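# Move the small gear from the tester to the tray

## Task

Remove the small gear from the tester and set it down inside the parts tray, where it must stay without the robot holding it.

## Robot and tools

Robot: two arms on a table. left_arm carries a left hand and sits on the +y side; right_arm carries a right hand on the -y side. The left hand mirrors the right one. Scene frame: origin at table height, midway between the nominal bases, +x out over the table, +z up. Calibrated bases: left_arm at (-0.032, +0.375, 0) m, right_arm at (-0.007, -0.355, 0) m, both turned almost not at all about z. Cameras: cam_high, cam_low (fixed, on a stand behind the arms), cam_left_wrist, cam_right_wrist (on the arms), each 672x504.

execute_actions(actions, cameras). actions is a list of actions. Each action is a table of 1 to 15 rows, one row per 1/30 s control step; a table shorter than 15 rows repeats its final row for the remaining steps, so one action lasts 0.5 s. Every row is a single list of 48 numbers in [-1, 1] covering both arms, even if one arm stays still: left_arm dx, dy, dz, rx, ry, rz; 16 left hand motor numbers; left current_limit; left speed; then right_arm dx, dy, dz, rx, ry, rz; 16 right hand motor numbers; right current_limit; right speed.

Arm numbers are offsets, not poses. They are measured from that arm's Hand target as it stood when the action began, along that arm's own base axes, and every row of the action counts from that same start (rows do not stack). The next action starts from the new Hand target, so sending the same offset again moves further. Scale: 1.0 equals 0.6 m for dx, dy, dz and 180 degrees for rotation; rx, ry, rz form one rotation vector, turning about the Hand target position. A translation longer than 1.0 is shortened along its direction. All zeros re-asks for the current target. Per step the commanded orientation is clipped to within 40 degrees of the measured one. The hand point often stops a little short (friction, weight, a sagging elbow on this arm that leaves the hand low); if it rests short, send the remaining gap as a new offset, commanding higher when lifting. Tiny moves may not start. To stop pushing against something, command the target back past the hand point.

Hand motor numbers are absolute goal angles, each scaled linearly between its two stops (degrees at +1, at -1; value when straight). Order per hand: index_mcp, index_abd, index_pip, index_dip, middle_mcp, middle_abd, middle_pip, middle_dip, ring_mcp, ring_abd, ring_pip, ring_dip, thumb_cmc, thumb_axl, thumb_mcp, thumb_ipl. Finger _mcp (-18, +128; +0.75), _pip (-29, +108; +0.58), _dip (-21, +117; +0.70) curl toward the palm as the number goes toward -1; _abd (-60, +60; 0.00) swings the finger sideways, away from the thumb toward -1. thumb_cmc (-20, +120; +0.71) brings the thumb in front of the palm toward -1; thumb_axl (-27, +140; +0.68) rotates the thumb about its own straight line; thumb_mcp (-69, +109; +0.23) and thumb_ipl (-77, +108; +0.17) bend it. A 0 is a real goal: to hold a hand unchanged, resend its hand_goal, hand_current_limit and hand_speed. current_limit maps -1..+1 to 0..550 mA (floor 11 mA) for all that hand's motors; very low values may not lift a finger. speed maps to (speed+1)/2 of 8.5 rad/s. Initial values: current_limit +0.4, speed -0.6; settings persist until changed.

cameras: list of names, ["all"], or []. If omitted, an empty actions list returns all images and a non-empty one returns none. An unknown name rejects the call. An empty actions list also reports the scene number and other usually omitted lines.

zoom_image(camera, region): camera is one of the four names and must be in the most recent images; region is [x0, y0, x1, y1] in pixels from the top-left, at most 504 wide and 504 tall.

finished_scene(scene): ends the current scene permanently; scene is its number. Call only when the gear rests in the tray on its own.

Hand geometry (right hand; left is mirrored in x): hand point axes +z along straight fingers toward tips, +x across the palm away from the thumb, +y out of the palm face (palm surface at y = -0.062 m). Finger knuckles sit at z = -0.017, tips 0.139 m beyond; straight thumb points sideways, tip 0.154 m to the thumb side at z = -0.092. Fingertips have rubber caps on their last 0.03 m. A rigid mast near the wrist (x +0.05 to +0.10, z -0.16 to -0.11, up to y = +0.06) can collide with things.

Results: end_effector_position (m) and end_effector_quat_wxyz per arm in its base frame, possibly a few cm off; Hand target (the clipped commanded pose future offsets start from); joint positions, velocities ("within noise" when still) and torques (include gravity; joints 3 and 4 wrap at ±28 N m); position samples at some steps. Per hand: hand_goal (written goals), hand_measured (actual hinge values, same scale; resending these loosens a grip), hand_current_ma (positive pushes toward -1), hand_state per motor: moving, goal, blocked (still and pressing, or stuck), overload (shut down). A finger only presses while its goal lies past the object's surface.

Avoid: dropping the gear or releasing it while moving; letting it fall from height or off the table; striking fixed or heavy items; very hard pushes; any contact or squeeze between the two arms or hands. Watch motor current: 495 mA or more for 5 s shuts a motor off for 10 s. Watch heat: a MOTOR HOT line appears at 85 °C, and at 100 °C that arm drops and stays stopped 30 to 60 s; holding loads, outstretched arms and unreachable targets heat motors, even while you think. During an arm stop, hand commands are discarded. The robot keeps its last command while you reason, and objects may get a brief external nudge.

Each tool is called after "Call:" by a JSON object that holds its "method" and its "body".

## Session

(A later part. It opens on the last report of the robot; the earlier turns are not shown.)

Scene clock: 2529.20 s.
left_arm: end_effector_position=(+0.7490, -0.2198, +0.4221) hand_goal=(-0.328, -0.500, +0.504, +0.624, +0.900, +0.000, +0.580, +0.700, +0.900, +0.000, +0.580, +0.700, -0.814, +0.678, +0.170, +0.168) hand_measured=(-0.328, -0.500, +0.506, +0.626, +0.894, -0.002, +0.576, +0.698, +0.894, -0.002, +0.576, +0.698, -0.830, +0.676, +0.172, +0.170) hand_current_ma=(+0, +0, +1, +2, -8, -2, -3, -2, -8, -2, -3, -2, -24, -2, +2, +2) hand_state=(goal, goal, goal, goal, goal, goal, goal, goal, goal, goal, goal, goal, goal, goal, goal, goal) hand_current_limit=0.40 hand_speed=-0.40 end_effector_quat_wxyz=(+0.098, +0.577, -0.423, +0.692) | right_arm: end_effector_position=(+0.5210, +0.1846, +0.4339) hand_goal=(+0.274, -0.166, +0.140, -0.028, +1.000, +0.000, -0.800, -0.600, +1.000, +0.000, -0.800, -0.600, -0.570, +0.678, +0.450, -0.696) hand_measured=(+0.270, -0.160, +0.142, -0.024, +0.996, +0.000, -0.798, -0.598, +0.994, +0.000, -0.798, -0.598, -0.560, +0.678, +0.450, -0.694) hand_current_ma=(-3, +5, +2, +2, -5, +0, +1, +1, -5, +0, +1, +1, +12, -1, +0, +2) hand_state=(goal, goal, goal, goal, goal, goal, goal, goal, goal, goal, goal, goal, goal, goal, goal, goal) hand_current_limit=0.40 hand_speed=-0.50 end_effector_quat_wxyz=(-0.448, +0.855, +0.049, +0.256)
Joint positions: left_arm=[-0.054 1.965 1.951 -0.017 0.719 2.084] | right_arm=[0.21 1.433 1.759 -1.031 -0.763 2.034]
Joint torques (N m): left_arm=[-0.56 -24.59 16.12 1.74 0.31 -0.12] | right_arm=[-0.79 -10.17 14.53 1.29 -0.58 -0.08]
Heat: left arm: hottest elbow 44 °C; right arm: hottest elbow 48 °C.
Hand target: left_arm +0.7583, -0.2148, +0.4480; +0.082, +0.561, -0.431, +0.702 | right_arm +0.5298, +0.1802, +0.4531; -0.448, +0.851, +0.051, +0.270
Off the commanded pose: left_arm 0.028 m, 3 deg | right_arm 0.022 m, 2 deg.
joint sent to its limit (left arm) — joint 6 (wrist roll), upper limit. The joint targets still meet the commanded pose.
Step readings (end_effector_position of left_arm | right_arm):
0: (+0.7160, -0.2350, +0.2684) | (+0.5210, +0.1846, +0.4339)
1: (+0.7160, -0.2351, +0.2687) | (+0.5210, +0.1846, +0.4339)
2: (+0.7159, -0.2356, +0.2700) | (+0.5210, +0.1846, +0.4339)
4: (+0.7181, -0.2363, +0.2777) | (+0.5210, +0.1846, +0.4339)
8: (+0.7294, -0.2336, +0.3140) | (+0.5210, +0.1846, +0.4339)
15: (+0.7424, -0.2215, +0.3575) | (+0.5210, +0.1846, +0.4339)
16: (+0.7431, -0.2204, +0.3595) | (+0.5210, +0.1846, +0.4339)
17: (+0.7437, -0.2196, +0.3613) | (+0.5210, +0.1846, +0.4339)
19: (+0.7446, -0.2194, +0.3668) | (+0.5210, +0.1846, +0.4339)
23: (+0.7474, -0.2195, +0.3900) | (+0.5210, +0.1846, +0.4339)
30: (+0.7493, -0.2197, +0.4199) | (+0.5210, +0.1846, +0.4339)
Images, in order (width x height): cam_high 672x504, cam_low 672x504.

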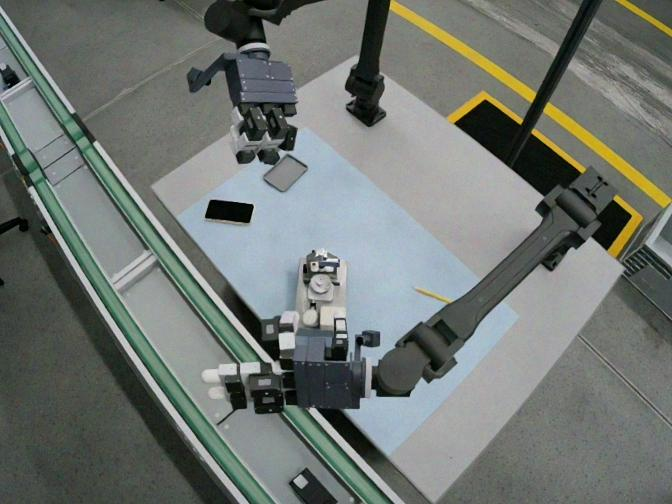

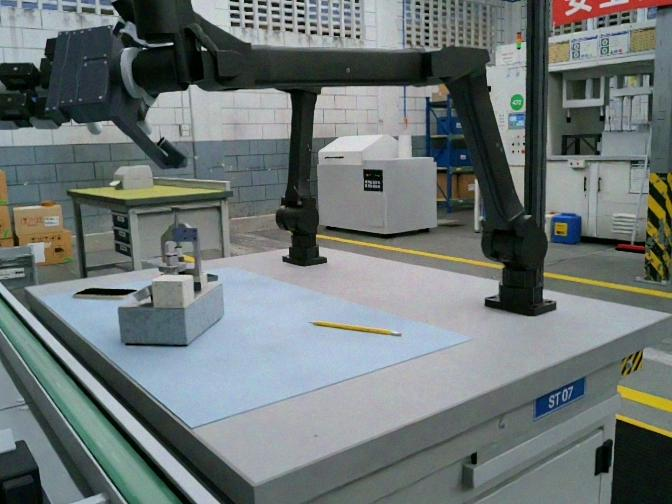

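Call:
{"method": "zoom_image", "body": {"camera": "cam_low", "region": [155, 205, 215, 265]}}

Call:
{"method": "zoom_image", "body": {"camera": "cam_low", "region": [155, 245, 215, 305]}}

Scaled by 8.400 from the camera's 672x504 image, which has a finer 960x720 frame.

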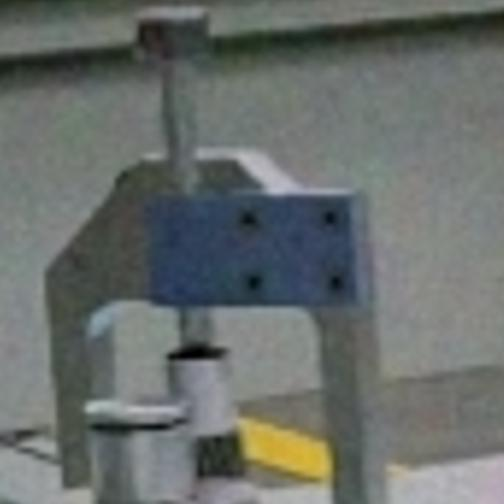

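Scaled by 8.400 from the camera's 672x504 image, which has a finer 960x720 frame.

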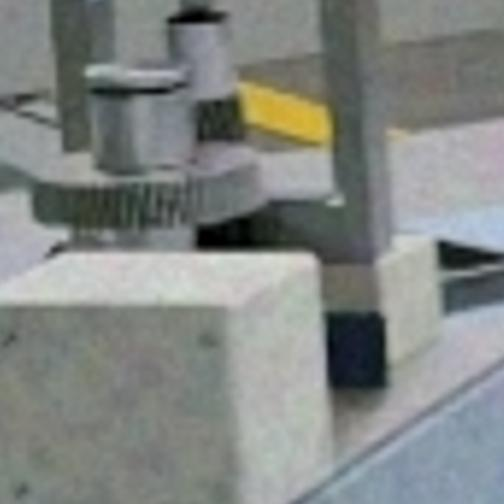

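Call:
{"method": "execute_actions", "body": {"actions": [[[-0.06,-0.06,-0.165,0,0,0,-0.482,-0.5,0.504,0.623,0.9,0,0.58,0.7,0.9,0,0.58,0.7,-0.814,0.677,-0.015,0.168,0.1,-0.4,0,0,0,0,0,0,0.274,-0.167,0.139,-0.029,1,0,-0.8,-0.6,1,0,-0.8,-0.6,-0.571,0.677,0.449,-0.697,0.4,-0.5]],[[-0.0922,-0.102,-0.165,0,0,0,-0.482,-0.5,0.504,0.623,0.9,0,0.58,0.7,0.9,0,0.58,0.7,-0.814,0.677,-0.015,0.168,0.1,-0.4,0,0,0,0,0,0,0.274,-0.167,0.139,-0.029,1,0,-0.8,-0.6,1,0,-0.8,-0.6,-0.571,0.677,0.449,-0.697,0.4,-0.5]]], "cameras": ["cam_high","cam_low"]}}

Call:
{"method": "zoom_image", "body": {"camera": "cam_low", "region": [120, 200, 240, 320]}}

Call:
{"method": "zoom_image", "body": {"camera": "cam_high", "region": [290, 240, 350, 300]}}

Scene clock: 2627.60 s.
left_arm: end_effector_position=(+0.6636, -0.3178, +0.2443) hand_goal=(-0.482, -0.500, +0.504, +0.624, +0.900, +0.000, +0.580, +0.700, +0.900, +0.000, +0.580, +0.700, -0.814, +0.678, -0.014, +0.168) hand_measured=(-0.480, -0.500, +0.506, +0.626, +0.896, -0.002, +0.578, +0.698, +0.896, -0.002, +0.576, +0.698, -0.828, +0.676, -0.012, +0.170) hand_current_ma=(+1, +0, +1, +2, -4, -2, -2, -2, -4, -2, -2, -2, -21, -2, +3, +2) hand_state=(goal, goal, goal, goal, goal, goal, goal, goal, goal, goal, goal, goal, goal, goal, goal, goal) hand_current_limit=0.10 hand_speed=-0.40 end_effector_quat_wxyz=(+0.097, +0.567, -0.427, +0.698) | right_arm: end_effector_position=(+0.5210, +0.1846, +0.4339) hand_goal=(+0.274, -0.166, +0.140, -0.028, +1.000, +0.000, -0.800, -0.600, +1.000, +0.000, -0.800, -0.600, -0.570, +0.678, +0.450, -0.696) hand_measured=(+0.270, -0.160, +0.142, -0.024, +0.996, +0.000, -0.798, -0.598, +0.994, +0.000, -0.798, -0.598, -0.560, +0.678, +0.450, -0.694) hand_current_ma=(-3, +5, +2, +2, -5, +0, +1, +1, -5, +0, +1, +1, +12, -1, +0, +2) hand_state=(goal, goal, goal, goal, goal, goal, goal, goal, goal, goal, goal, goal, goal, goal, goal, goal) hand_current_limit=0.40 hand_speed=-0.50 end_effector_quat_wxyz=(-0.448, +0.855, +0.049, +0.256)
Joint positions: left_arm=[-0.22 1.916 1.378 0.529 0.564 2.084] | right_arm=[0.21 1.433 1.759 -1.031 -0.763 2.034]
Joint torques (N m): left_arm=[-0.56 -23.36 9.32 3 -0.02 -0.12] | right_arm=[-0.56 -10.11 14.5 1.29 -0.59 -0.08]
Heat: left arm: hottest elbow 53 °C; right arm: hottest elbow 49 °C.
Hand target: left_arm +0.6670, -0.3119, +0.2498; +0.082, +0.561, -0.431, +0.702 | right_arm +0.5298, +0.1802, +0.4531; -0.448, +0.851, +0.051, +0.270
Off the commanded pose: left_arm 0.009 m, 2 deg | right_arm 0.022 m, 2 deg.
joint sent to its limit (left arm) — joint 6 (wrist roll), upper limit. The joint targets still meet the commanded pose.
Step readings (end_effector_position of left_arm | right_arm):
0: (+0.7490, -0.2198, +0.4221) | (+0.5210, +0.1846, +0.4339)
1: (+0.7491, -0.2198, +0.4222) | (+0.5210, +0.1846, +0.4339)
2: (+0.7494, -0.2197, +0.4208) | (+0.5210, +0.1846, +0.4339)
4: (+0.7457, -0.2199, +0.4127) | (+0.5210, +0.1846, +0.4339)
8: (+0.7340, -0.2266, +0.3712) | (+0.5210, +0.1846, +0.4339)
15: (+0.7248, -0.2448, +0.3375) | (+0.5210, +0.1846, +0.4339)
16: (+0.7246, -0.2463, +0.3376) | (+0.5210, +0.1846, +0.4339)
17: (+0.7230, -0.2501, +0.3364) | (+0.5210, +0.1846, +0.4339)
19: (+0.7136, -0.2538, +0.3246) | (+0.5210, +0.1846, +0.4339)
23: (+0.6847, -0.2796, +0.2750) | (+0.5210, +0.1846, +0.4339)
30: (+0.6619, -0.3177, +0.2411) | (+0.5210, +0.1846, +0.4339)
Images, in order (width x height): cam_high 672x504, cam_low 672x504.

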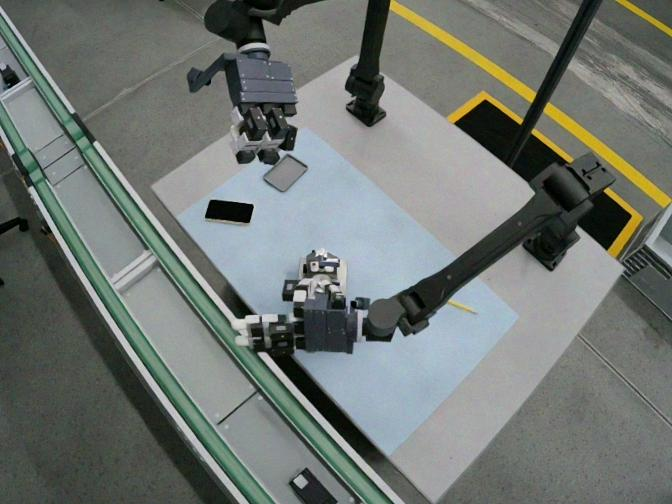

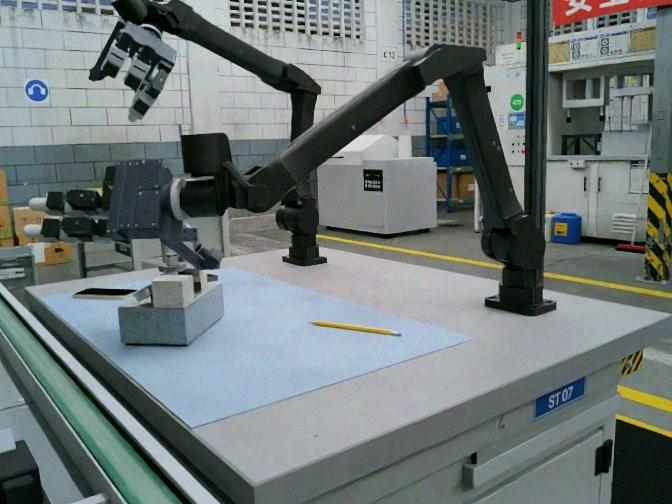

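Scaled by 4.200 from the camera's 672x504 image, which has a finer 960x720 frame.

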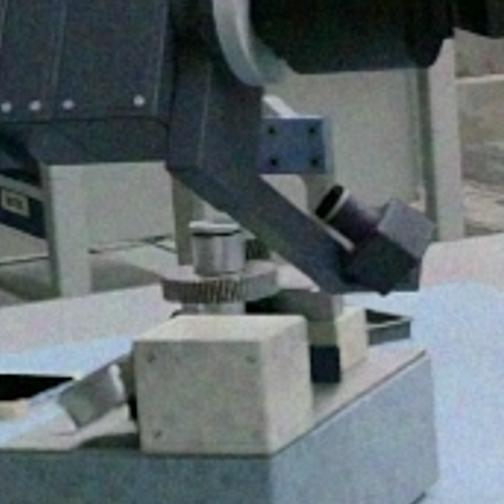

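Scaled by 8.400 from the camera's 672x504 image, which has a finer 960x720 frame.

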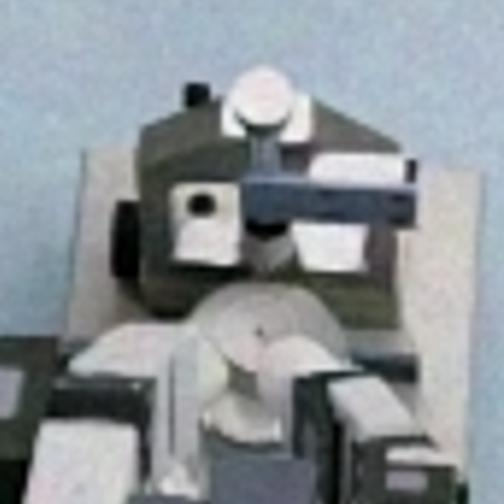

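Call:
{"method": "execute_actions", "body": {"actions": [[[-0.0233,-0.0217,-0.0303,0,0,0,-0.482,-0.5,0.504,0.623,0.9,0,0.58,0.7,0.9,0,0.58,0.7,-0.814,0.677,-0.015,0.168,0.1,-0.4,0,0,0,0,0,0,0.274,-0.167,0.139,-0.029,1,0,-0.8,-0.6,1,0,-0.8,-0.6,-0.571,0.677,0.449,-0.697,0.4,-0.5],[-0.04,-0.0372,-0.052,0,0,0,-0.482,-0.5,0.504,0.623,0.9,0,0.58,0.7,0.9,0,0.58,0.7,-0.814,0.677,-0.015,0.168,0.1,-0.4,0,0,0,0,0,0,0.274,-0.167,0.139,-0.029,1,0,-0.8,-0.6,1,0,-0.8,-0.6,-0.571,0.677,0.449,-0.697,0.4,-0.5],[-0.0567,-0.0527,-0.0737,0,0,0,-0.482,-0.5,0.504,0.623,0.9,0,0.58,0.7,0.9,0,0.58,0.7,-0.814,0.677,-0.015,0.168,0.1,-0.4,0,0,0,0,0,0,0.274,-0.167,0.139,-0.029,1,0,-0.8,-0.6,1,0,-0.8,-0.6,-0.571,0.677,0.449,-0.697,0.4,-0.5],[-0.0733,-0.0682,-0.0953,0,0,0,-0.482,-0.5,0.504,0.623,0.9,0,0.58,0.7,0.9,0,0.58,0.7,-0.814,0.677,-0.015,0.168,0.1,-0.4,0,0,0,0,0,0,0.274,-0.167,0.139,-0.029,1,0,-0.8,-0.6,1,0,-0.8,-0.6,-0.571,0.677,0.449,-0.697,0.4,-0.5],[-0.0933,-0.0868,-0.1213,0,0,0,-0.482,-0.5,0.504,0.623,0.9,0,0.58,0.7,0.9,0,0.58,0.7,-0.814,0.677,-0.015,0.168,0.1,-0.4,0,0,0,0,0,0,0.274,-0.167,0.139,-0.029,1,0,-0.8,-0.6,1,0,-0.8,-0.6,-0.571,0.677,0.449,-0.697,0.4,-0.5]]], "cameras": ["cam_high","cam_low"]}}

Call:
{"method": "zoom_image", "body": {"camera": "cam_low", "region": [120, 220, 220, 320]}}

Call:
{"method": "zoom_image", "body": {"camera": "cam_high", "region": [290, 240, 350, 300]}}

Scene clock: 2642.57 s.
left_arm: end_effector_position=(+0.6203, -0.3518, +0.2009) hand_goal=(-0.482, -0.500, +0.504, +0.624, +0.900, +0.000, +0.580, +0.700, +0.900, +0.000, +0.580, +0.700, -0.814, +0.678, -0.014, +0.168) hand_measured=(-0.470, -0.524, +0.508, +0.624, +0.894, -0.004, +0.578, +0.698, +0.894, -0.004, +0.576, +0.698, -0.828, +0.676, -0.012, +0.170) hand_current_ma=(+17, -34, +5, +0, -7, -3, -2, -2, -7, -3, -3, -2, -19, -2, +3, +2) hand_state=(goal, blocked, goal, goal, goal, goal, goal, goal, goal, goal, goal, goal, goal, goal, goal, goal) hand_current_limit=0.10 hand_speed=-0.40 end_effector_quat_wxyz=(+0.083, +0.559, -0.411, +0.715) | right_arm: end_effector_position=(+0.5210, +0.1846, +0.4339) hand_goal=(+0.274, -0.166, +0.140, -0.028, +1.000, +0.000, -0.800, -0.600, +1.000, +0.000, -0.800, -0.600, -0.570, +0.678, +0.450, -0.696) hand_measured=(+0.270, -0.160, +0.142, -0.024, +0.996, +0.000, -0.798, -0.598, +0.994, +0.000, -0.798, -0.598, -0.560, +0.678, +0.450, -0.694) hand_current_ma=(-3, +5, +2, +2, -5, +0, +1, +1, -5, +0, +1, +1, +12, -1, +0, +2) hand_state=(goal, goal, goal, goal, goal, goal, goal, goal, goal, goal, goal, goal, goal, goal, goal, goal) hand_current_limit=0.40 hand_speed=-0.50 end_effector_quat_wxyz=(-0.448, +0.855, +0.049, +0.256)
Joint positions: left_arm=[-0.3 1.916 1.202 0.754 0.45 2.071] | right_arm=[0.21 1.433 1.759 -1.031 -0.763 2.034]
Joint torques (N m): left_arm=[-2.43 -19.66 7.3 2.69 0.29 -0.02] | right_arm=[-0.67 -10.11 14.46 1.28 -0.59 -0.07]
Heat: left arm: hottest elbow 52 °C; right arm: hottest elbow 49 °C.
Hand target: left_arm +0.6110, -0.3640, +0.1772; +0.082, +0.561, -0.431, +0.702 | right_arm +0.5298, +0.1802, +0.4531; -0.448, +0.851, +0.051, +0.270
Off the commanded pose: left_arm 0.028 m, 3 deg | right_arm 0.022 m, 2 deg.
joint sent to its limit (left arm) — joint 6 (wrist roll), upper limit. The joint targets still meet the commanded pose.
Step readings (end_effector_position of left_arm | right_arm):
0: (+0.6636, -0.3178, +0.2443) | (+0.5210, +0.1846, +0.4339)
1: (+0.6637, -0.3177, +0.2444) | (+0.5210, +0.1846, +0.4339)
2: (+0.6643, -0.3173, +0.2443) | (+0.5210, +0.1846, +0.4339)
4: (+0.6635, -0.3165, +0.2413) | (+0.5210, +0.1846, +0.4339)
8: (+0.6461, -0.3215, +0.2121) | (+0.5210, +0.1846, +0.4339)
15: (+0.6305, -0.3401, +0.2093) | (+0.5210, +0.1846, +0.4339)
Images, in order (width x height): cam_high 672x504, cam_low 672x504.

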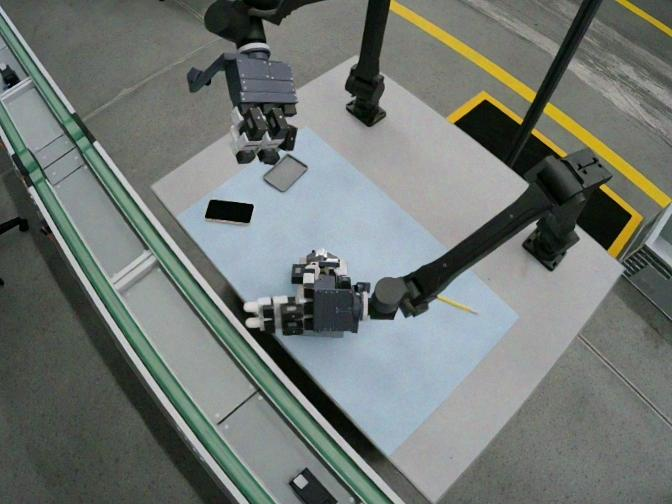

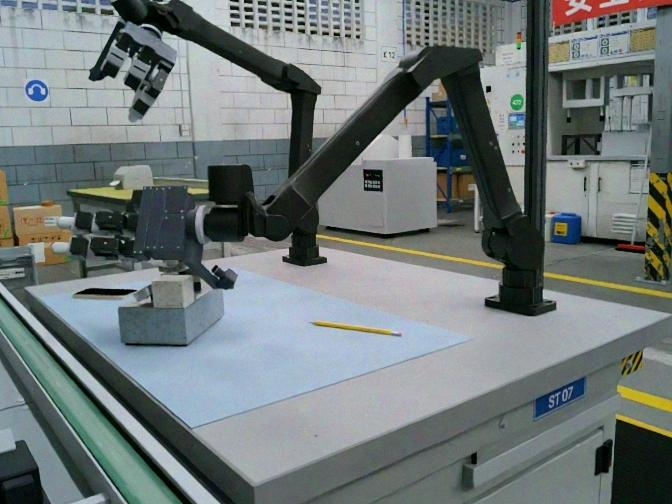

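Scaled by 5.040 from the camera's 672x504 image, which has a finer 960x720 frame.

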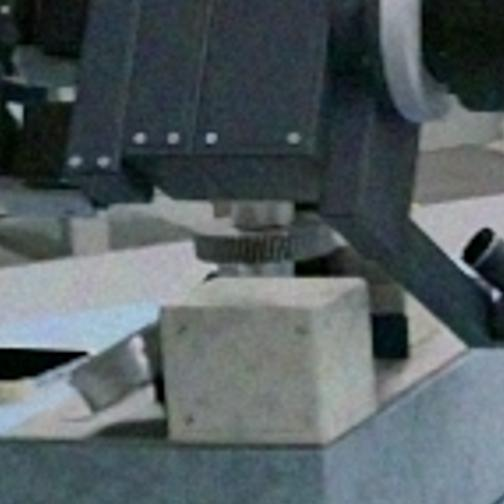

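Scaled by 8.400 from the camera's 672x504 image, which has a finer 960x720 frame.

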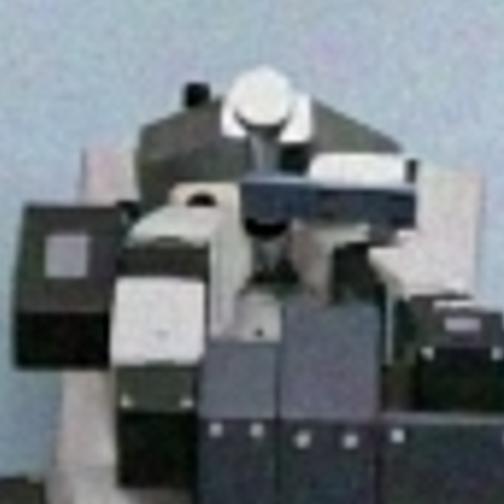

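Call:
{"method": "execute_actions", "body": {"actions": [[[0.0747,0.0768,0.06,0,0,0,-0.482,-0.5,0.504,0.623,0.9,0,0.58,0.7,0.9,0,0.58,0.7,-0.814,0.677,-0.015,0.168,0.1,-0.4,0,0,0,0,0,0,0.274,-0.167,0.139,-0.029,1,0,-0.8,-0.6,1,0,-0.8,-0.6,-0.571,0.677,0.449,-0.697,0.4,-0.5]],[[0,0,-0.06,0,0,0,-0.482,-0.5,0.504,0.623,0.9,0,0.58,0.7,0.9,0,0.58,0.7,-0.814,0.677,-0.015,0.168,0.1,-0.4,0,0,0,0,0,0,0.274,-0.167,0.139,-0.029,1,0,-0.8,-0.6,1,0,-0.8,-0.6,-0.571,0.677,0.449,-0.697,0.4,-0.5]]], "cameras": ["cam_high"]}}

Call:
{"method": "zoom_image", "body": {"camera": "cam_high", "region": [290, 240, 350, 300]}}

Scene clock: 2651.80 s.
left_arm: end_effector_position=(+0.6293, -0.3364, +0.2008) hand_goal=(-0.482, -0.500, +0.504, +0.624, +0.900, +0.000, +0.580, +0.700, +0.900, +0.000, +0.580, +0.700, -0.814, +0.678, -0.014, +0.168) hand_measured=(-0.458, -0.432, +0.510, +0.626, +0.894, -0.004, +0.578, +0.698, +0.894, -0.004, +0.576, +0.698, -0.826, +0.676, -0.012, +0.170) hand_current_ma=(+48, +153, +7, +2, -7, -3, -2, -2, -7, -3, -3, -2, -19, -2, +3, +2) hand_state=(blocked, blocked, goal, goal, goal, goal, goal, goal, goal, goal, goal, goal, goal, goal, goal, goal) hand_current_limit=0.10 hand_speed=-0.40 end_effector_quat_wxyz=(+0.112, +0.556, -0.423, +0.707) | right_arm: end_effector_position=(+0.5210, +0.1846, +0.4339) hand_goal=(+0.274, -0.166, +0.140, -0.028, +1.000, +0.000, -0.800, -0.600, +1.000, +0.000, -0.800, -0.600, -0.570, +0.678, +0.450, -0.696) hand_measured=(+0.270, -0.160, +0.142, -0.024, +0.996, +0.000, -0.798, -0.598, +0.994, +0.000, -0.798, -0.598, -0.560, +0.678, +0.450, -0.694) hand_current_ma=(-3, +5, +2, +2, -5, +0, +1, +1, -5, +0, +1, +1, +12, -1, +0, +2) hand_state=(goal, goal, goal, goal, goal, goal, goal, goal, goal, goal, goal, goal, goal, goal, goal, goal) hand_current_limit=0.40 hand_speed=-0.50 end_effector_quat_wxyz=(-0.448, +0.855, +0.049, +0.256)
Joint positions: left_arm=[-0.259 1.942 1.249 0.72 0.549 2.048] | right_arm=[0.21 1.433 1.759 -1.031 -0.763 2.034]
Joint torques (N m): left_arm=[1.44 -17.49 11.15 2.39 0.05 0.15] | right_arm=[-0.67 -10.05 14.52 1.31 -0.59 -0.09]
Heat: left arm: hottest elbow 51 °C; right arm: hottest elbow 49 °C.
Hand target: left_arm +0.6558, -0.3180, +0.1772; +0.082, +0.561, -0.431, +0.702 | right_arm +0.5298, +0.1802, +0.4531; -0.448, +0.851, +0.051, +0.270
Off the commanded pose: left_arm 0.040 m, 4 deg | right_arm 0.022 m, 2 deg.
joint sent to its limit (left arm) — joint 6 (wrist roll), upper limit. The joint targets still meet the commanded pose.
Step readings (end_effector_position of left_arm | right_arm):
0: (+0.6203, -0.3518, +0.2009) | (+0.5210, +0.1846, +0.4339)
1: (+0.6201, -0.3519, +0.2009) | (+0.5210, +0.1846, +0.4339)
2: (+0.6190, -0.3514, +0.2000) | (+0.5210, +0.1846, +0.4339)
4: (+0.6189, -0.3473, +0.1997) | (+0.5210, +0.1846, +0.4339)
8: (+0.6220, -0.3380, +0.1988) | (+0.5210, +0.1846, +0.4339)
15: (+0.6245, -0.3367, +0.2021) | (+0.5210, +0.1846, +0.4339)
16: (+0.6250, -0.3366, +0.2027) | (+0.5210, +0.1846, +0.4339)
17: (+0.6255, -0.3362, +0.2029) | (+0.5210, +0.1846, +0.4339)
19: (+0.6262, -0.3360, +0.2023) | (+0.5210, +0.1846, +0.4339)
23: (+0.6288, -0.3361, +0.2008) | (+0.5210, +0.1846, +0.4339)
30: (+0.6293, -0.3364, +0.2006) | (+0.5210, +0.1846, +0.4339)
Images, in order (width x height): cam_high 672x504.

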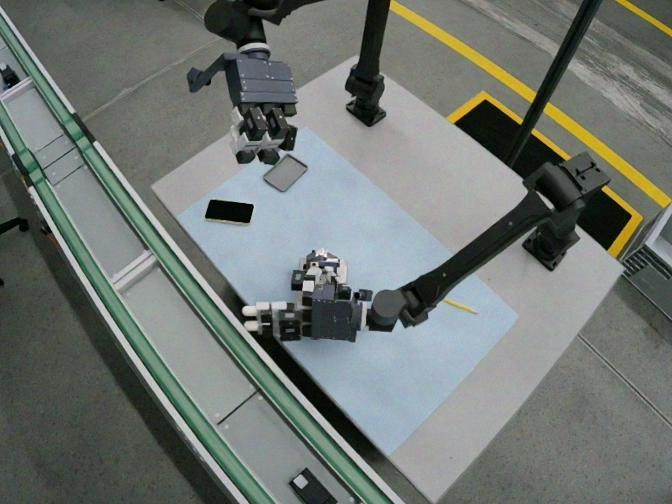

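Scaled by 8.400 from the camera's 672x504 image, which has a finer 960x720 frame.

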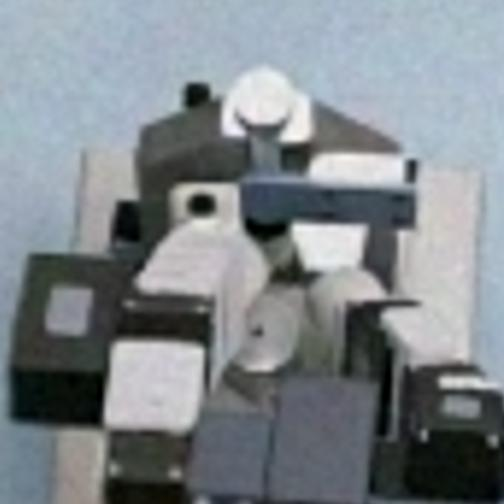

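Call:
{"method": "execute_actions", "body": {"actions": [], "cameras": ["cam_low","cam_left_wrist"]}}

Call:
{"method": "zoom_image", "body": {"camera": "cam_low", "region": [120, 180, 260, 320]}}

Scene clock: 2674.17 s.
left_arm: end_effector_position=(+0.6293, -0.3364, +0.2008) hand_goal=(-0.482, -0.500, +0.504, +0.624, +0.900, +0.000, +0.580, +0.700, +0.900, +0.000, +0.580, +0.700, -0.814, +0.678, -0.014, +0.168) hand_measured=(-0.458, -0.432, +0.510, +0.626, +0.894, -0.004, +0.578, +0.698, +0.894, -0.004, +0.576, +0.698, -0.826, +0.676, -0.012, +0.170) hand_current_ma=(+48, +153, +7, +2, -7, -3, -2, -2, -7, -3, -3, -2, -19, -2, +3, +2) hand_state=(blocked, blocked, goal, goal, goal, goal, goal, goal, goal, goal, goal, goal, goal, goal, goal, goal) hand_current_limit=0.10 hand_speed=-0.40 end_effector_quat_wxyz=(+0.112, +0.556, -0.423, +0.707) | right_arm: end_effector_position=(+0.5210, +0.1846, +0.4339) hand_goal=(+0.274, -0.166, +0.140, -0.028, +1.000, +0.000, -0.800, -0.600, +1.000, +0.000, -0.800, -0.600, -0.570, +0.678, +0.450, -0.696) hand_measured=(+0.270, -0.160, +0.142, -0.024, +0.996, +0.000, -0.798, -0.598, +0.994, +0.000, -0.798, -0.598, -0.560, +0.678, +0.450, -0.694) hand_current_ma=(-3, +5, +2, +2, -5, +0, +1, +1, -5, +0, +1, +1, +12, -1, +0, +2) hand_state=(goal, goal, goal, goal, goal, goal, goal, goal, goal, goal, goal, goal, goal, goal, goal, goal) hand_current_limit=0.40 hand_speed=-0.50 end_effector_quat_wxyz=(-0.448, +0.855, +0.049, +0.256)
Joint positions: left_arm=[-0.259 1.942 1.249 0.72 0.549 2.048] | right_arm=[0.21 1.433 1.759 -1.031 -0.763 2.034]
Joint velocities: within noise
Joint torques (N m): left_arm=[1.55 -17.49 11.21 2.37 0.04 0.17] | right_arm=[-0.56 -9.99 14.45 1.28 -0.6 -0.08]
Heat: left arm: hottest elbow 50 °C; right arm: hottest elbow 49 °C.
Hand target: left_arm +0.6558, -0.3180, +0.1772; +0.082, +0.561, -0.431, +0.702 | right_arm +0.5298, +0.1802, +0.4531; -0.448, +0.851, +0.051, +0.270
Off the commanded pose: left_arm 0.040 m, 4 deg | right_arm 0.022 m, 2 deg.
Images, in order (width x height): cam_low 672x504, cam_left_wrist 672x504.

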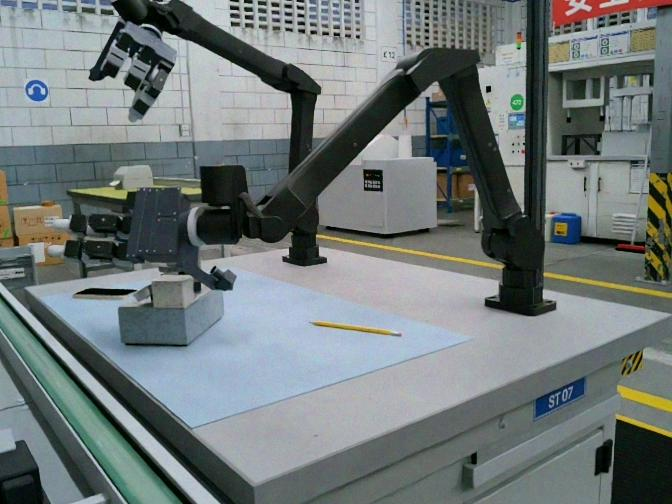

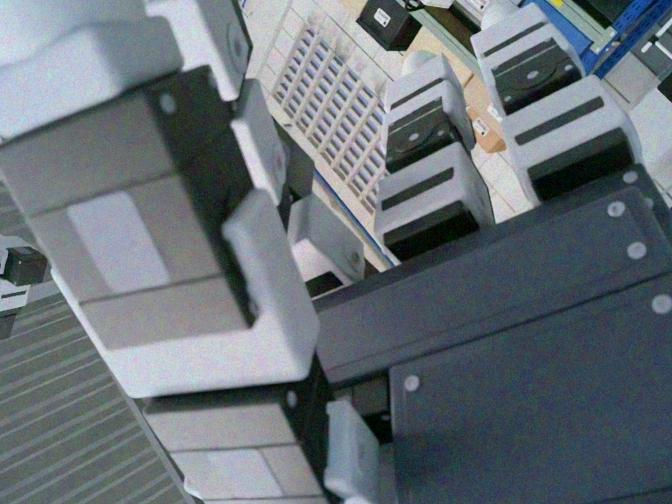

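Scaled by 3.600 from the camera's 672x504 image, which has a finer 960x720 frame.

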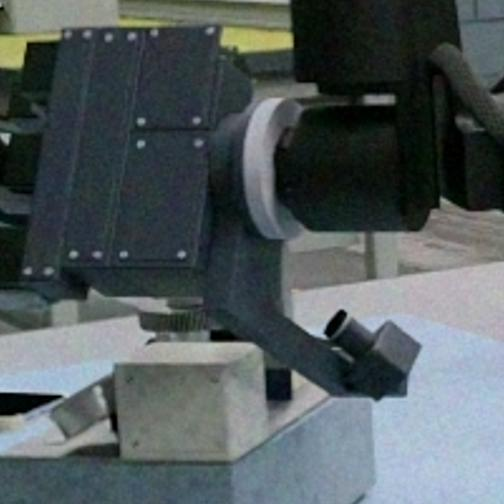

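Call:
{"method": "execute_actions", "body": {"actions": [], "cameras": ["cam_low","cam_high"]}}

Call:
{"method": "zoom_image", "body": {"camera": "cam_high", "region": [235, 290, 295, 350]}}

Call:
{"method": "zoom_image", "body": {"camera": "cam_low", "region": [20, 190, 110, 280]}}

Scene clock: 2706.67 s.
left_arm: end_effector_position=(+0.6293, -0.3364, +0.2008) hand_goal=(-0.482, -0.500, +0.504, +0.624, +0.900, +0.000, +0.580, +0.700, +0.900, +0.000, +0.580, +0.700, -0.814, +0.678, -0.014, +0.168) hand_measured=(-0.458, -0.432, +0.510, +0.626, +0.894, -0.004, +0.578, +0.698, +0.894, -0.004, +0.576, +0.698, -0.826, +0.676, -0.012, +0.170) hand_current_ma=(+48, +153, +7, +2, -7, -3, -2, -2, -7, -3, -3, -2, -19, -2, +3, +2) hand_state=(blocked, blocked, goal, goal, goal, goal, goal, goal, goal, goal, goal, goal, goal, goal, goal, goal) hand_current_limit=0.10 hand_speed=-0.40 end_effector_quat_wxyz=(+0.112, +0.556, -0.423, +0.707) | right_arm: end_effector_position=(+0.5210, +0.1846, +0.4339) hand_goal=(+0.274, -0.166, +0.140, -0.028, +1.000, +0.000, -0.800, -0.600, +1.000, +0.000, -0.800, -0.600, -0.570, +0.678, +0.450, -0.696) hand_measured=(+0.270, -0.160, +0.142, -0.024, +0.996, +0.000, -0.798, -0.598, +0.994, +0.000, -0.798, -0.598, -0.560, +0.678, +0.450, -0.694) hand_current_ma=(-3, +5, +2, +2, -5, +0, +1, +1, -5, +0, +1, +1, +12, -1, +0, +2) hand_state=(goal, goal, goal, goal, goal, goal, goal, goal, goal, goal, goal, goal, goal, goal, goal, goal) hand_current_limit=0.40 hand_speed=-0.50 end_effector_quat_wxyz=(-0.448, +0.855, +0.049, +0.256)
Joint positions: left_arm=[-0.259 1.942 1.249 0.72 0.549 2.048] | right_arm=[0.21 1.433 1.759 -1.031 -0.763 2.034]
Joint velocities: within noise
Joint torques (N m): left_arm=[1.2 -17.49 11.22 2.32 0.08 0.16] | right_arm=[-0.73 -10.23 14.48 1.26 -0.59 -0.07]
Heat: left arm: hottest elbow 49 °C; right arm: hottest elbow 49 °C.
Hand target: left_arm +0.6558, -0.3180, +0.1772; +0.082, +0.561, -0.431, +0.702 | right_arm +0.5298, +0.1802, +0.4531; -0.448, +0.851, +0.051, +0.270
Off the commanded pose: left_arm 0.040 m, 4 deg | right_arm 0.022 m, 2 deg.
Images, in order (width x height): cam_high 672x504, cam_low 672x504.

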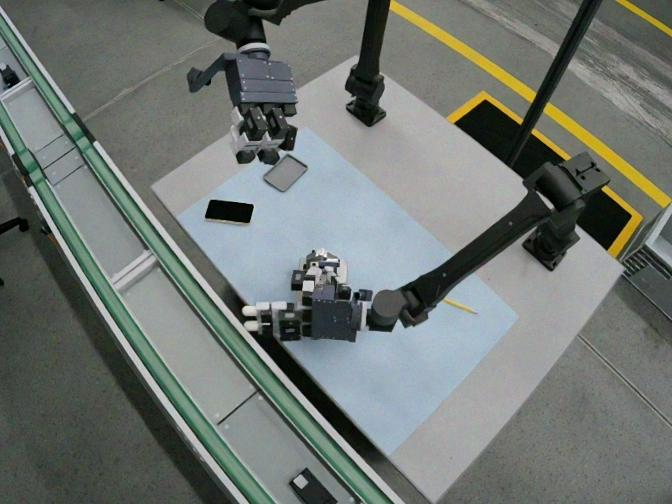

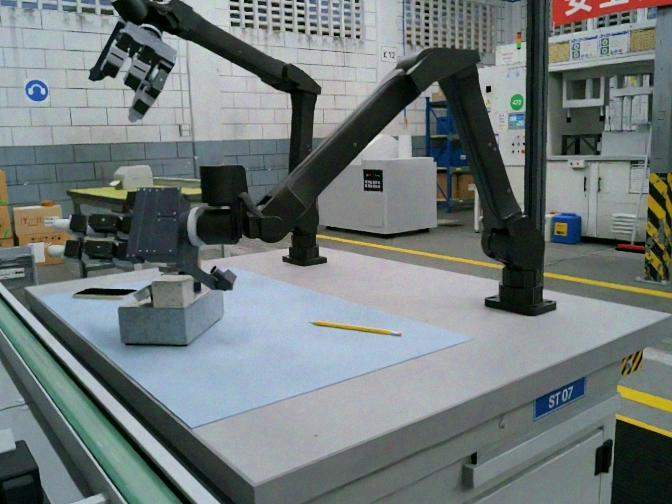

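Scaled by 8.400 from the camera's 672x504 image, which has a finer 960x720 frame.

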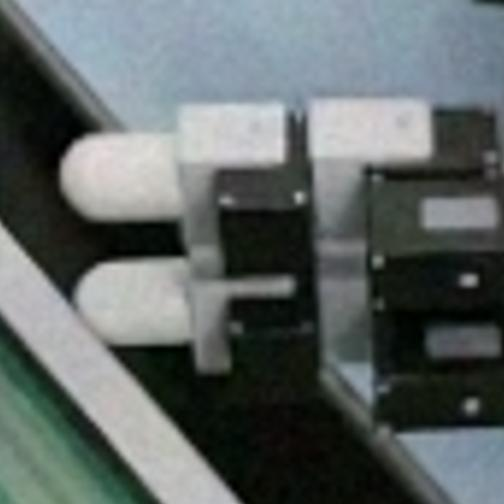

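Scaled by 5.600 from the camera's 672x504 image, which has a finer 960x720 frame.

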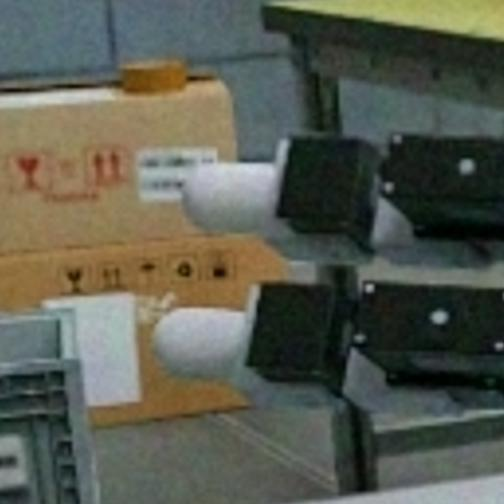

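Call:
{"method": "zoom_image", "body": {"camera": "cam_low", "region": [40, 170, 220, 305]}}

Call:
{"method": "zoom_image", "body": {"camera": "cam_high", "region": [235, 280, 375, 350]}}

Scaled by 2.800 from the camera's 672x504 image, which has a finer 960x720 frame.

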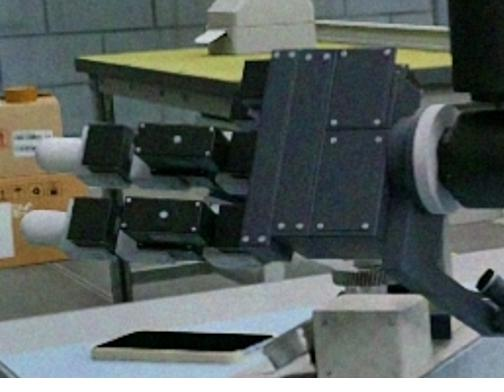

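Scaled by 3.600 from the camera's 672x504 image, which has a finer 960x720 frame.

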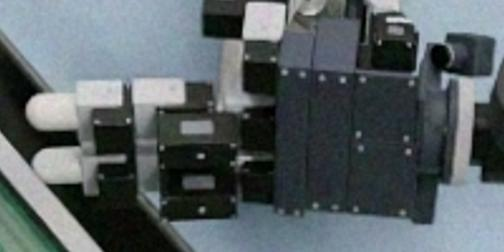

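Call:
{"method": "execute_actions", "body": {"actions": [[[-0.03,-0.02,0.11,0,0,0,-0.482,-0.5,0.504,0.623,0.9,0,0.58,0.7,0.9,0,0.58,0.7,-0.814,0.677,-0.015,0.168,0.1,-0.4,0,0,0,0,0,0,0.274,-0.167,0.139,-0.029,1,0,-0.8,-0.6,1,0,-0.8,-0.6,-0.571,0.677,0.449,-0.697,0.4,-0.5]],[[0.03,0.02,0.03,0,0,0,-0.482,-0.5,0.504,0.623,0.9,0,0.58,0.7,0.9,0,0.58,0.7,-0.814,0.677,-0.015,0.168,0.1,-0.4,0,0,0,0,0,0,0.274,-0.167,0.139,-0.029,1,0,-0.8,-0.6,1,0,-0.8,-0.6,-0.571,0.677,0.449,-0.697,0.4,-0.5]]], "cameras": ["cam_high","cam_low"]}}

Call:
{"method": "zoom_image", "body": {"camera": "cam_high", "region": [295, 255, 345, 305]}}

Call:
{"method": "zoom_image", "body": {"camera": "cam_low", "region": [130, 215, 230, 290]}}

Scene clock: 2750.30 s.
left_arm: end_effector_position=(+0.6384, -0.3213, +0.2249) hand_goal=(-0.482, -0.500, +0.504, +0.624, +0.900, +0.000, +0.580, +0.700, +0.900, +0.000, +0.580, +0.700, -0.814, +0.678, -0.014, +0.168) hand_measured=(-0.480, -0.500, +0.506, +0.626, +0.894, -0.004, +0.578, +0.698, +0.894, -0.004, +0.576, +0.698, -0.826, +0.676, -0.012, +0.170) hand_current_ma=(+2, +0, +2, +2, -7, -3, -2, -2, -7, -3, -3, -2, -19, -2, +3, +2) hand_state=(goal, goal, goal, goal, goal, goal, goal, goal, goal, goal, goal, goal, goal, goal, goal, goal) hand_current_limit=0.10 hand_speed=-0.40 end_effector_quat_wxyz=(+0.104, +0.586, -0.423, +0.683) | right_arm: end_effector_position=(+0.5210, +0.1846, +0.4339) hand_goal=(+0.274, -0.166, +0.140, -0.028, +1.000, +0.000, -0.800, -0.600, +1.000, +0.000, -0.800, -0.600, -0.570, +0.678, +0.450, -0.696) hand_measured=(+0.270, -0.160, +0.142, -0.024, +0.996, +0.000, -0.798, -0.598, +0.994, +0.000, -0.798, -0.598, -0.560, +0.678, +0.450, -0.694) hand_current_ma=(-3, +5, +2, +2, -5, +0, +1, +1, -5, +0, +1, +1, +12, -1, +0, +2) hand_state=(goal, goal, goal, goal, goal, goal, goal, goal, goal, goal, goal, goal, goal, goal, goal, goal) hand_current_limit=0.40 hand_speed=-0.50 end_effector_quat_wxyz=(-0.448, +0.855, +0.049, +0.256)
Joint positions: left_arm=[-0.236 1.882 1.284 0.544 0.541 2.072] | right_arm=[0.21 1.433 1.759 -1.031 -0.763 2.034]
Joint torques (N m): left_arm=[-0.21 -23.18 13.96 1.94 0.31 -0.04] | right_arm=[-0.67 -10.23 14.48 1.2 -0.6 -0.07]
Heat: left arm: hottest elbow 48 °C; right arm: hottest elbow 49 °C.
Hand target: left_arm +0.6559, -0.3179, +0.2611; +0.082, +0.561, -0.431, +0.702 | right_arm +0.5298, +0.1802, +0.4531; -0.448, +0.851, +0.051, +0.270
Off the commanded pose: left_arm 0.040 m, 5 deg | right_arm 0.022 m, 2 deg.
joint sent to its limit (left arm) — joint 6 (wrist roll), upper limit. The joint targets still meet the commanded pose.
Step readings (end_effector_position of left_arm | right_arm):
0: (+0.6293, -0.3364, +0.2008) | (+0.5210, +0.1846, +0.4339)
1: (+0.6293, -0.3364, +0.2008) | (+0.5210, +0.1846, +0.4339)
2: (+0.6295, -0.3363, +0.2005) | (+0.5210, +0.1846, +0.4339)
4: (+0.6298, -0.3355, +0.2015) | (+0.5210, +0.1846, +0.4339)
8: (+0.6292, -0.3338, +0.2082) | (+0.5210, +0.1846, +0.4339)
15: (+0.6274, -0.3328, +0.2191) | (+0.5210, +0.1846, +0.4339)
16: (+0.6274, -0.3328, +0.2187) | (+0.5210, +0.1846, +0.4339)
17: (+0.6273, -0.3326, +0.2177) | (+0.5210, +0.1846, +0.4339)
19: (+0.6266, -0.3321, +0.2156) | (+0.5210, +0.1846, +0.4339)
23: (+0.6306, -0.3277, +0.2174) | (+0.5210, +0.1846, +0.4339)
30: (+0.6383, -0.3218, +0.2252) | (+0.5210, +0.1846, +0.4339)
Images, in order (width x height): cam_high 672x504, cam_low 672x504.

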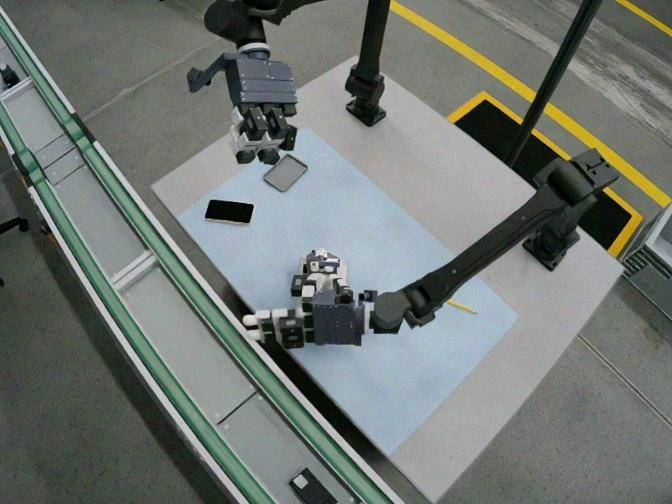

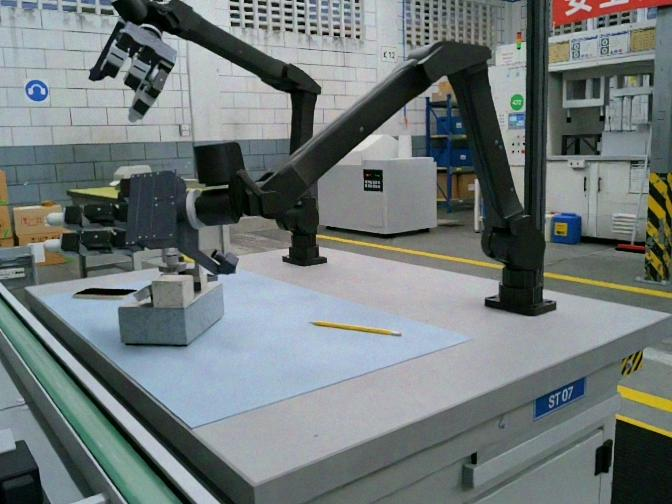

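Scaled by 10.080 from the camera's 672x504 image, which has a finer 960x720 frame.

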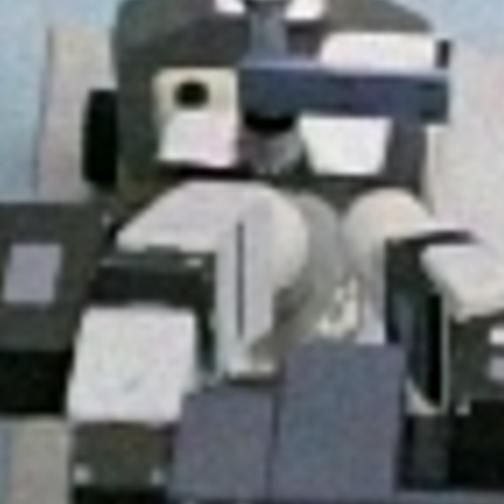

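Scaled by 5.040 from the camera's 672x504 image, which has a finer 960x720 frame.

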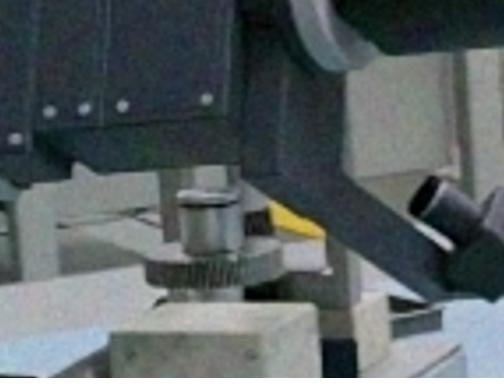

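Call:
{"method": "execute_actions", "body": {"actions": [[[0.08,0.08,0.08,0,0,0,-0.482,-0.5,0.504,0.623,0.9,0,0.58,0.7,0.9,0,0.58,0.7,-0.814,0.677,-0.015,0.168,0.1,-0.4,0,0,0,0,0,0,0.274,-0.167,0.139,-0.029,1,0,-0.8,-0.6,1,0,-0.8,-0.6,-0.571,0.677,0.449,-0.697,0.4,-0.5]],[[-0.0565,-0.0543,-0.105,0,0,0,-0.482,-0.5,0.504,0.623,0.9,0,0.58,0.7,0.9,0,0.58,0.7,-0.814,0.677,-0.015,0.168,0.1,-0.4,0,0,0,0,0,0,0.274,-0.167,0.139,-0.029,1,0,-0.8,-0.6,1,0,-0.8,-0.6,-0.571,0.677,0.449,-0.697,0.4,-0.5]]], "cameras": ["cam_high","cam_low"]}}

Call:
{"method": "zoom_image", "body": {"camera": "cam_high", "region": [295, 255, 345, 305]}}

Call:
{"method": "zoom_image", "body": {"camera": "cam_low", "region": [130, 215, 230, 290]}}

Scene clock: 2771.77 s.
left_arm: end_effector_position=(+0.6685, -0.3017, +0.2541) hand_goal=(-0.482, -0.500, +0.504, +0.624, +0.900, +0.000, +0.580, +0.700, +0.900, +0.000, +0.580, +0.700, -0.814, +0.678, -0.014, +0.168) hand_measured=(-0.480, -0.500, +0.506, +0.626, +0.894, -0.004, +0.578, +0.698, +0.894, -0.004, +0.576, +0.698, -0.826, +0.676, -0.012, +0.170) hand_current_ma=(+1, +0, +2, +2, -6, -3, -2, -2, -6, -3, -3, -2, -19, -2, +3, +2) hand_state=(goal, goal, goal, goal, goal, goal, goal, goal, goal, goal, goal, goal, goal, goal, goal, goal) hand_current_limit=0.10 hand_speed=-0.40 end_effector_quat_wxyz=(+0.094, +0.564, -0.421, +0.704) | right_arm: end_effector_position=(+0.5210, +0.1846, +0.4339) hand_goal=(+0.274, -0.166, +0.140, -0.028, +1.000, +0.000, -0.800, -0.600, +1.000, +0.000, -0.800, -0.600, -0.570, +0.678, +0.450, -0.696) hand_measured=(+0.270, -0.160, +0.142, -0.024, +0.996, +0.000, -0.798, -0.598, +0.994, +0.000, -0.798, -0.598, -0.560, +0.678, +0.450, -0.694) hand_current_ma=(-3, +5, +2, +2, -5, +0, +1, +1, -5, +0, +1, +1, +12, -1, +0, +2) hand_state=(goal, goal, goal, goal, goal, goal, goal, goal, goal, goal, goal, goal, goal, goal, goal, goal) hand_current_limit=0.40 hand_speed=-0.50 end_effector_quat_wxyz=(-0.448, +0.855, +0.049, +0.256)
Joint positions: left_arm=[-0.194 1.908 1.381 0.537 0.58 2.073] | right_arm=[0.21 1.433 1.759 -1.031 -0.763 2.034]
Joint torques (N m): left_arm=[-1.49 -21.83 9.11 2.93 0.01 -0.07] | right_arm=[-0.67 -10.05 14.54 1.33 -0.59 -0.07]
Heat: left arm: hottest elbow 49 °C; right arm: hottest elbow 50 °C.
Hand target: left_arm +0.6699, -0.3026, +0.2462; +0.082, +0.561, -0.431, +0.702 | right_arm +0.5298, +0.1802, +0.4531; -0.448, +0.851, +0.051, +0.270
Off the commanded pose: left_arm 0.008 m, 2 deg | right_arm 0.022 m, 2 deg.
joint sent to its limit (left arm) — joint 6 (wrist roll), upper limit. The joint targets still meet the commanded pose.
Step readings (end_effector_position of left_arm | right_arm):
0: (+0.6384, -0.3213, +0.2249) | (+0.5210, +0.1846, +0.4339)
1: (+0.6384, -0.3211, +0.2253) | (+0.5210, +0.1846, +0.4339)
2: (+0.6385, -0.3191, +0.2264) | (+0.5210, +0.1846, +0.4339)
4: (+0.6402, -0.3159, +0.2333) | (+0.5210, +0.1846, +0.4339)
8: (+0.6641, -0.2927, +0.2641) | (+0.5210, +0.1846, +0.4339)
15: (+0.6910, -0.2598, +0.2973) | (+0.5210, +0.1846, +0.4339)
16: (+0.6911, -0.2599, +0.2977) | (+0.5210, +0.1846, +0.4339)
17: (+0.6913, -0.2607, +0.2986) | (+0.5210, +0.1846, +0.4339)
19: (+0.6908, -0.2646, +0.2970) | (+0.5210, +0.1846, +0.4339)
23: (+0.6778, -0.2801, +0.2787) | (+0.5210, +0.1846, +0.4339)
30: (+0.6676, -0.3017, +0.2538) | (+0.5210, +0.1846, +0.4339)
Images, in order (width x height): cam_high 672x504, cam_low 672x504.

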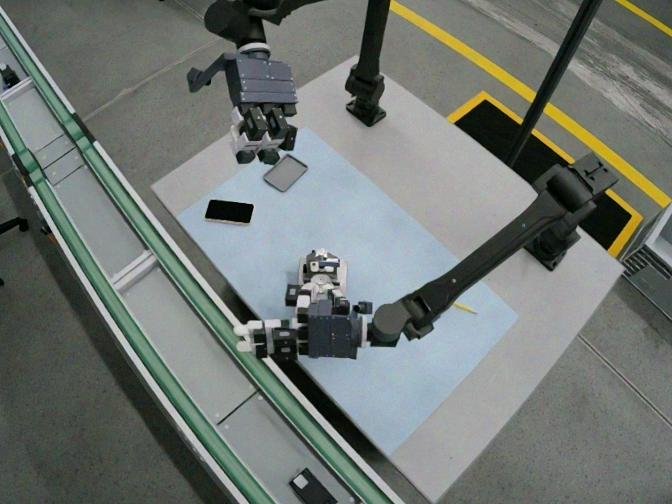

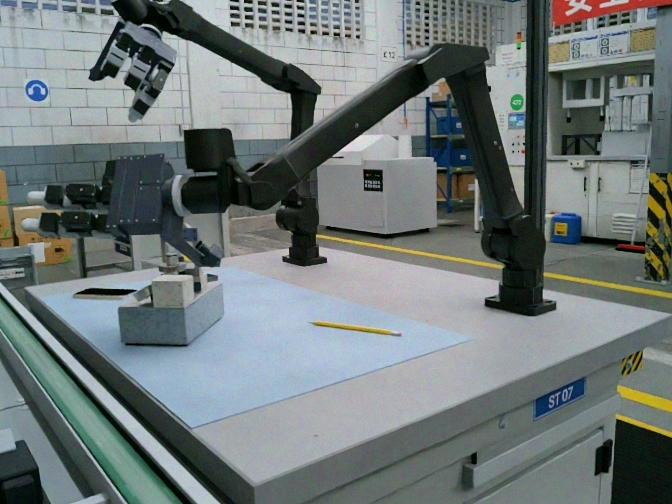

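Scaled by 10.080 from the camera's 672x504 image, which has a finer 960x720 frame.

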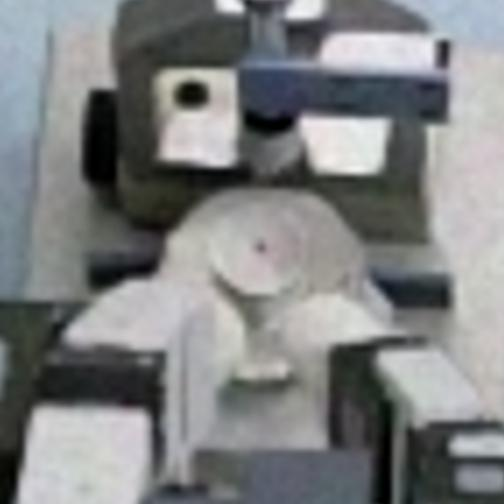

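Scaled by 5.040 from the camera's 672x504 image, which has a finer 960x720 frame.

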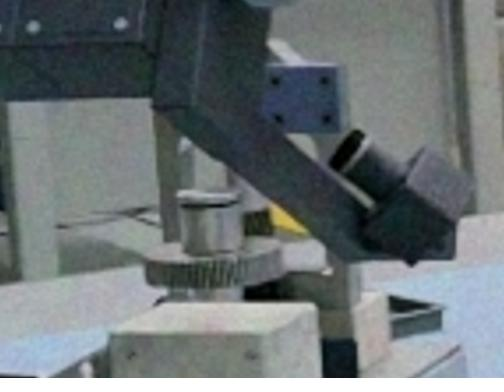

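Call:
{"method": "zoom_image", "body": {"camera": "cam_high", "region": [300, 275, 340, 315]}}

Scaled by 12.600 from the camera's 672x504 image, which has a finer 960x720 frame.

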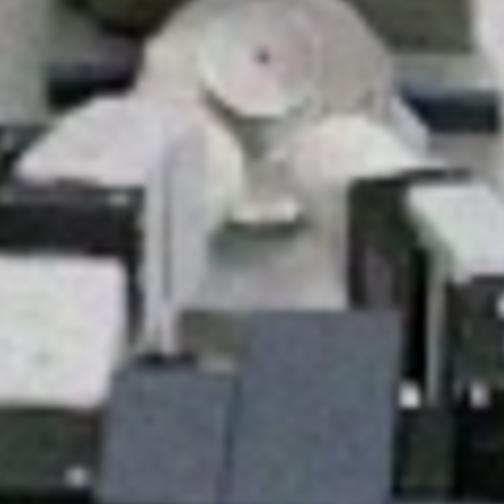

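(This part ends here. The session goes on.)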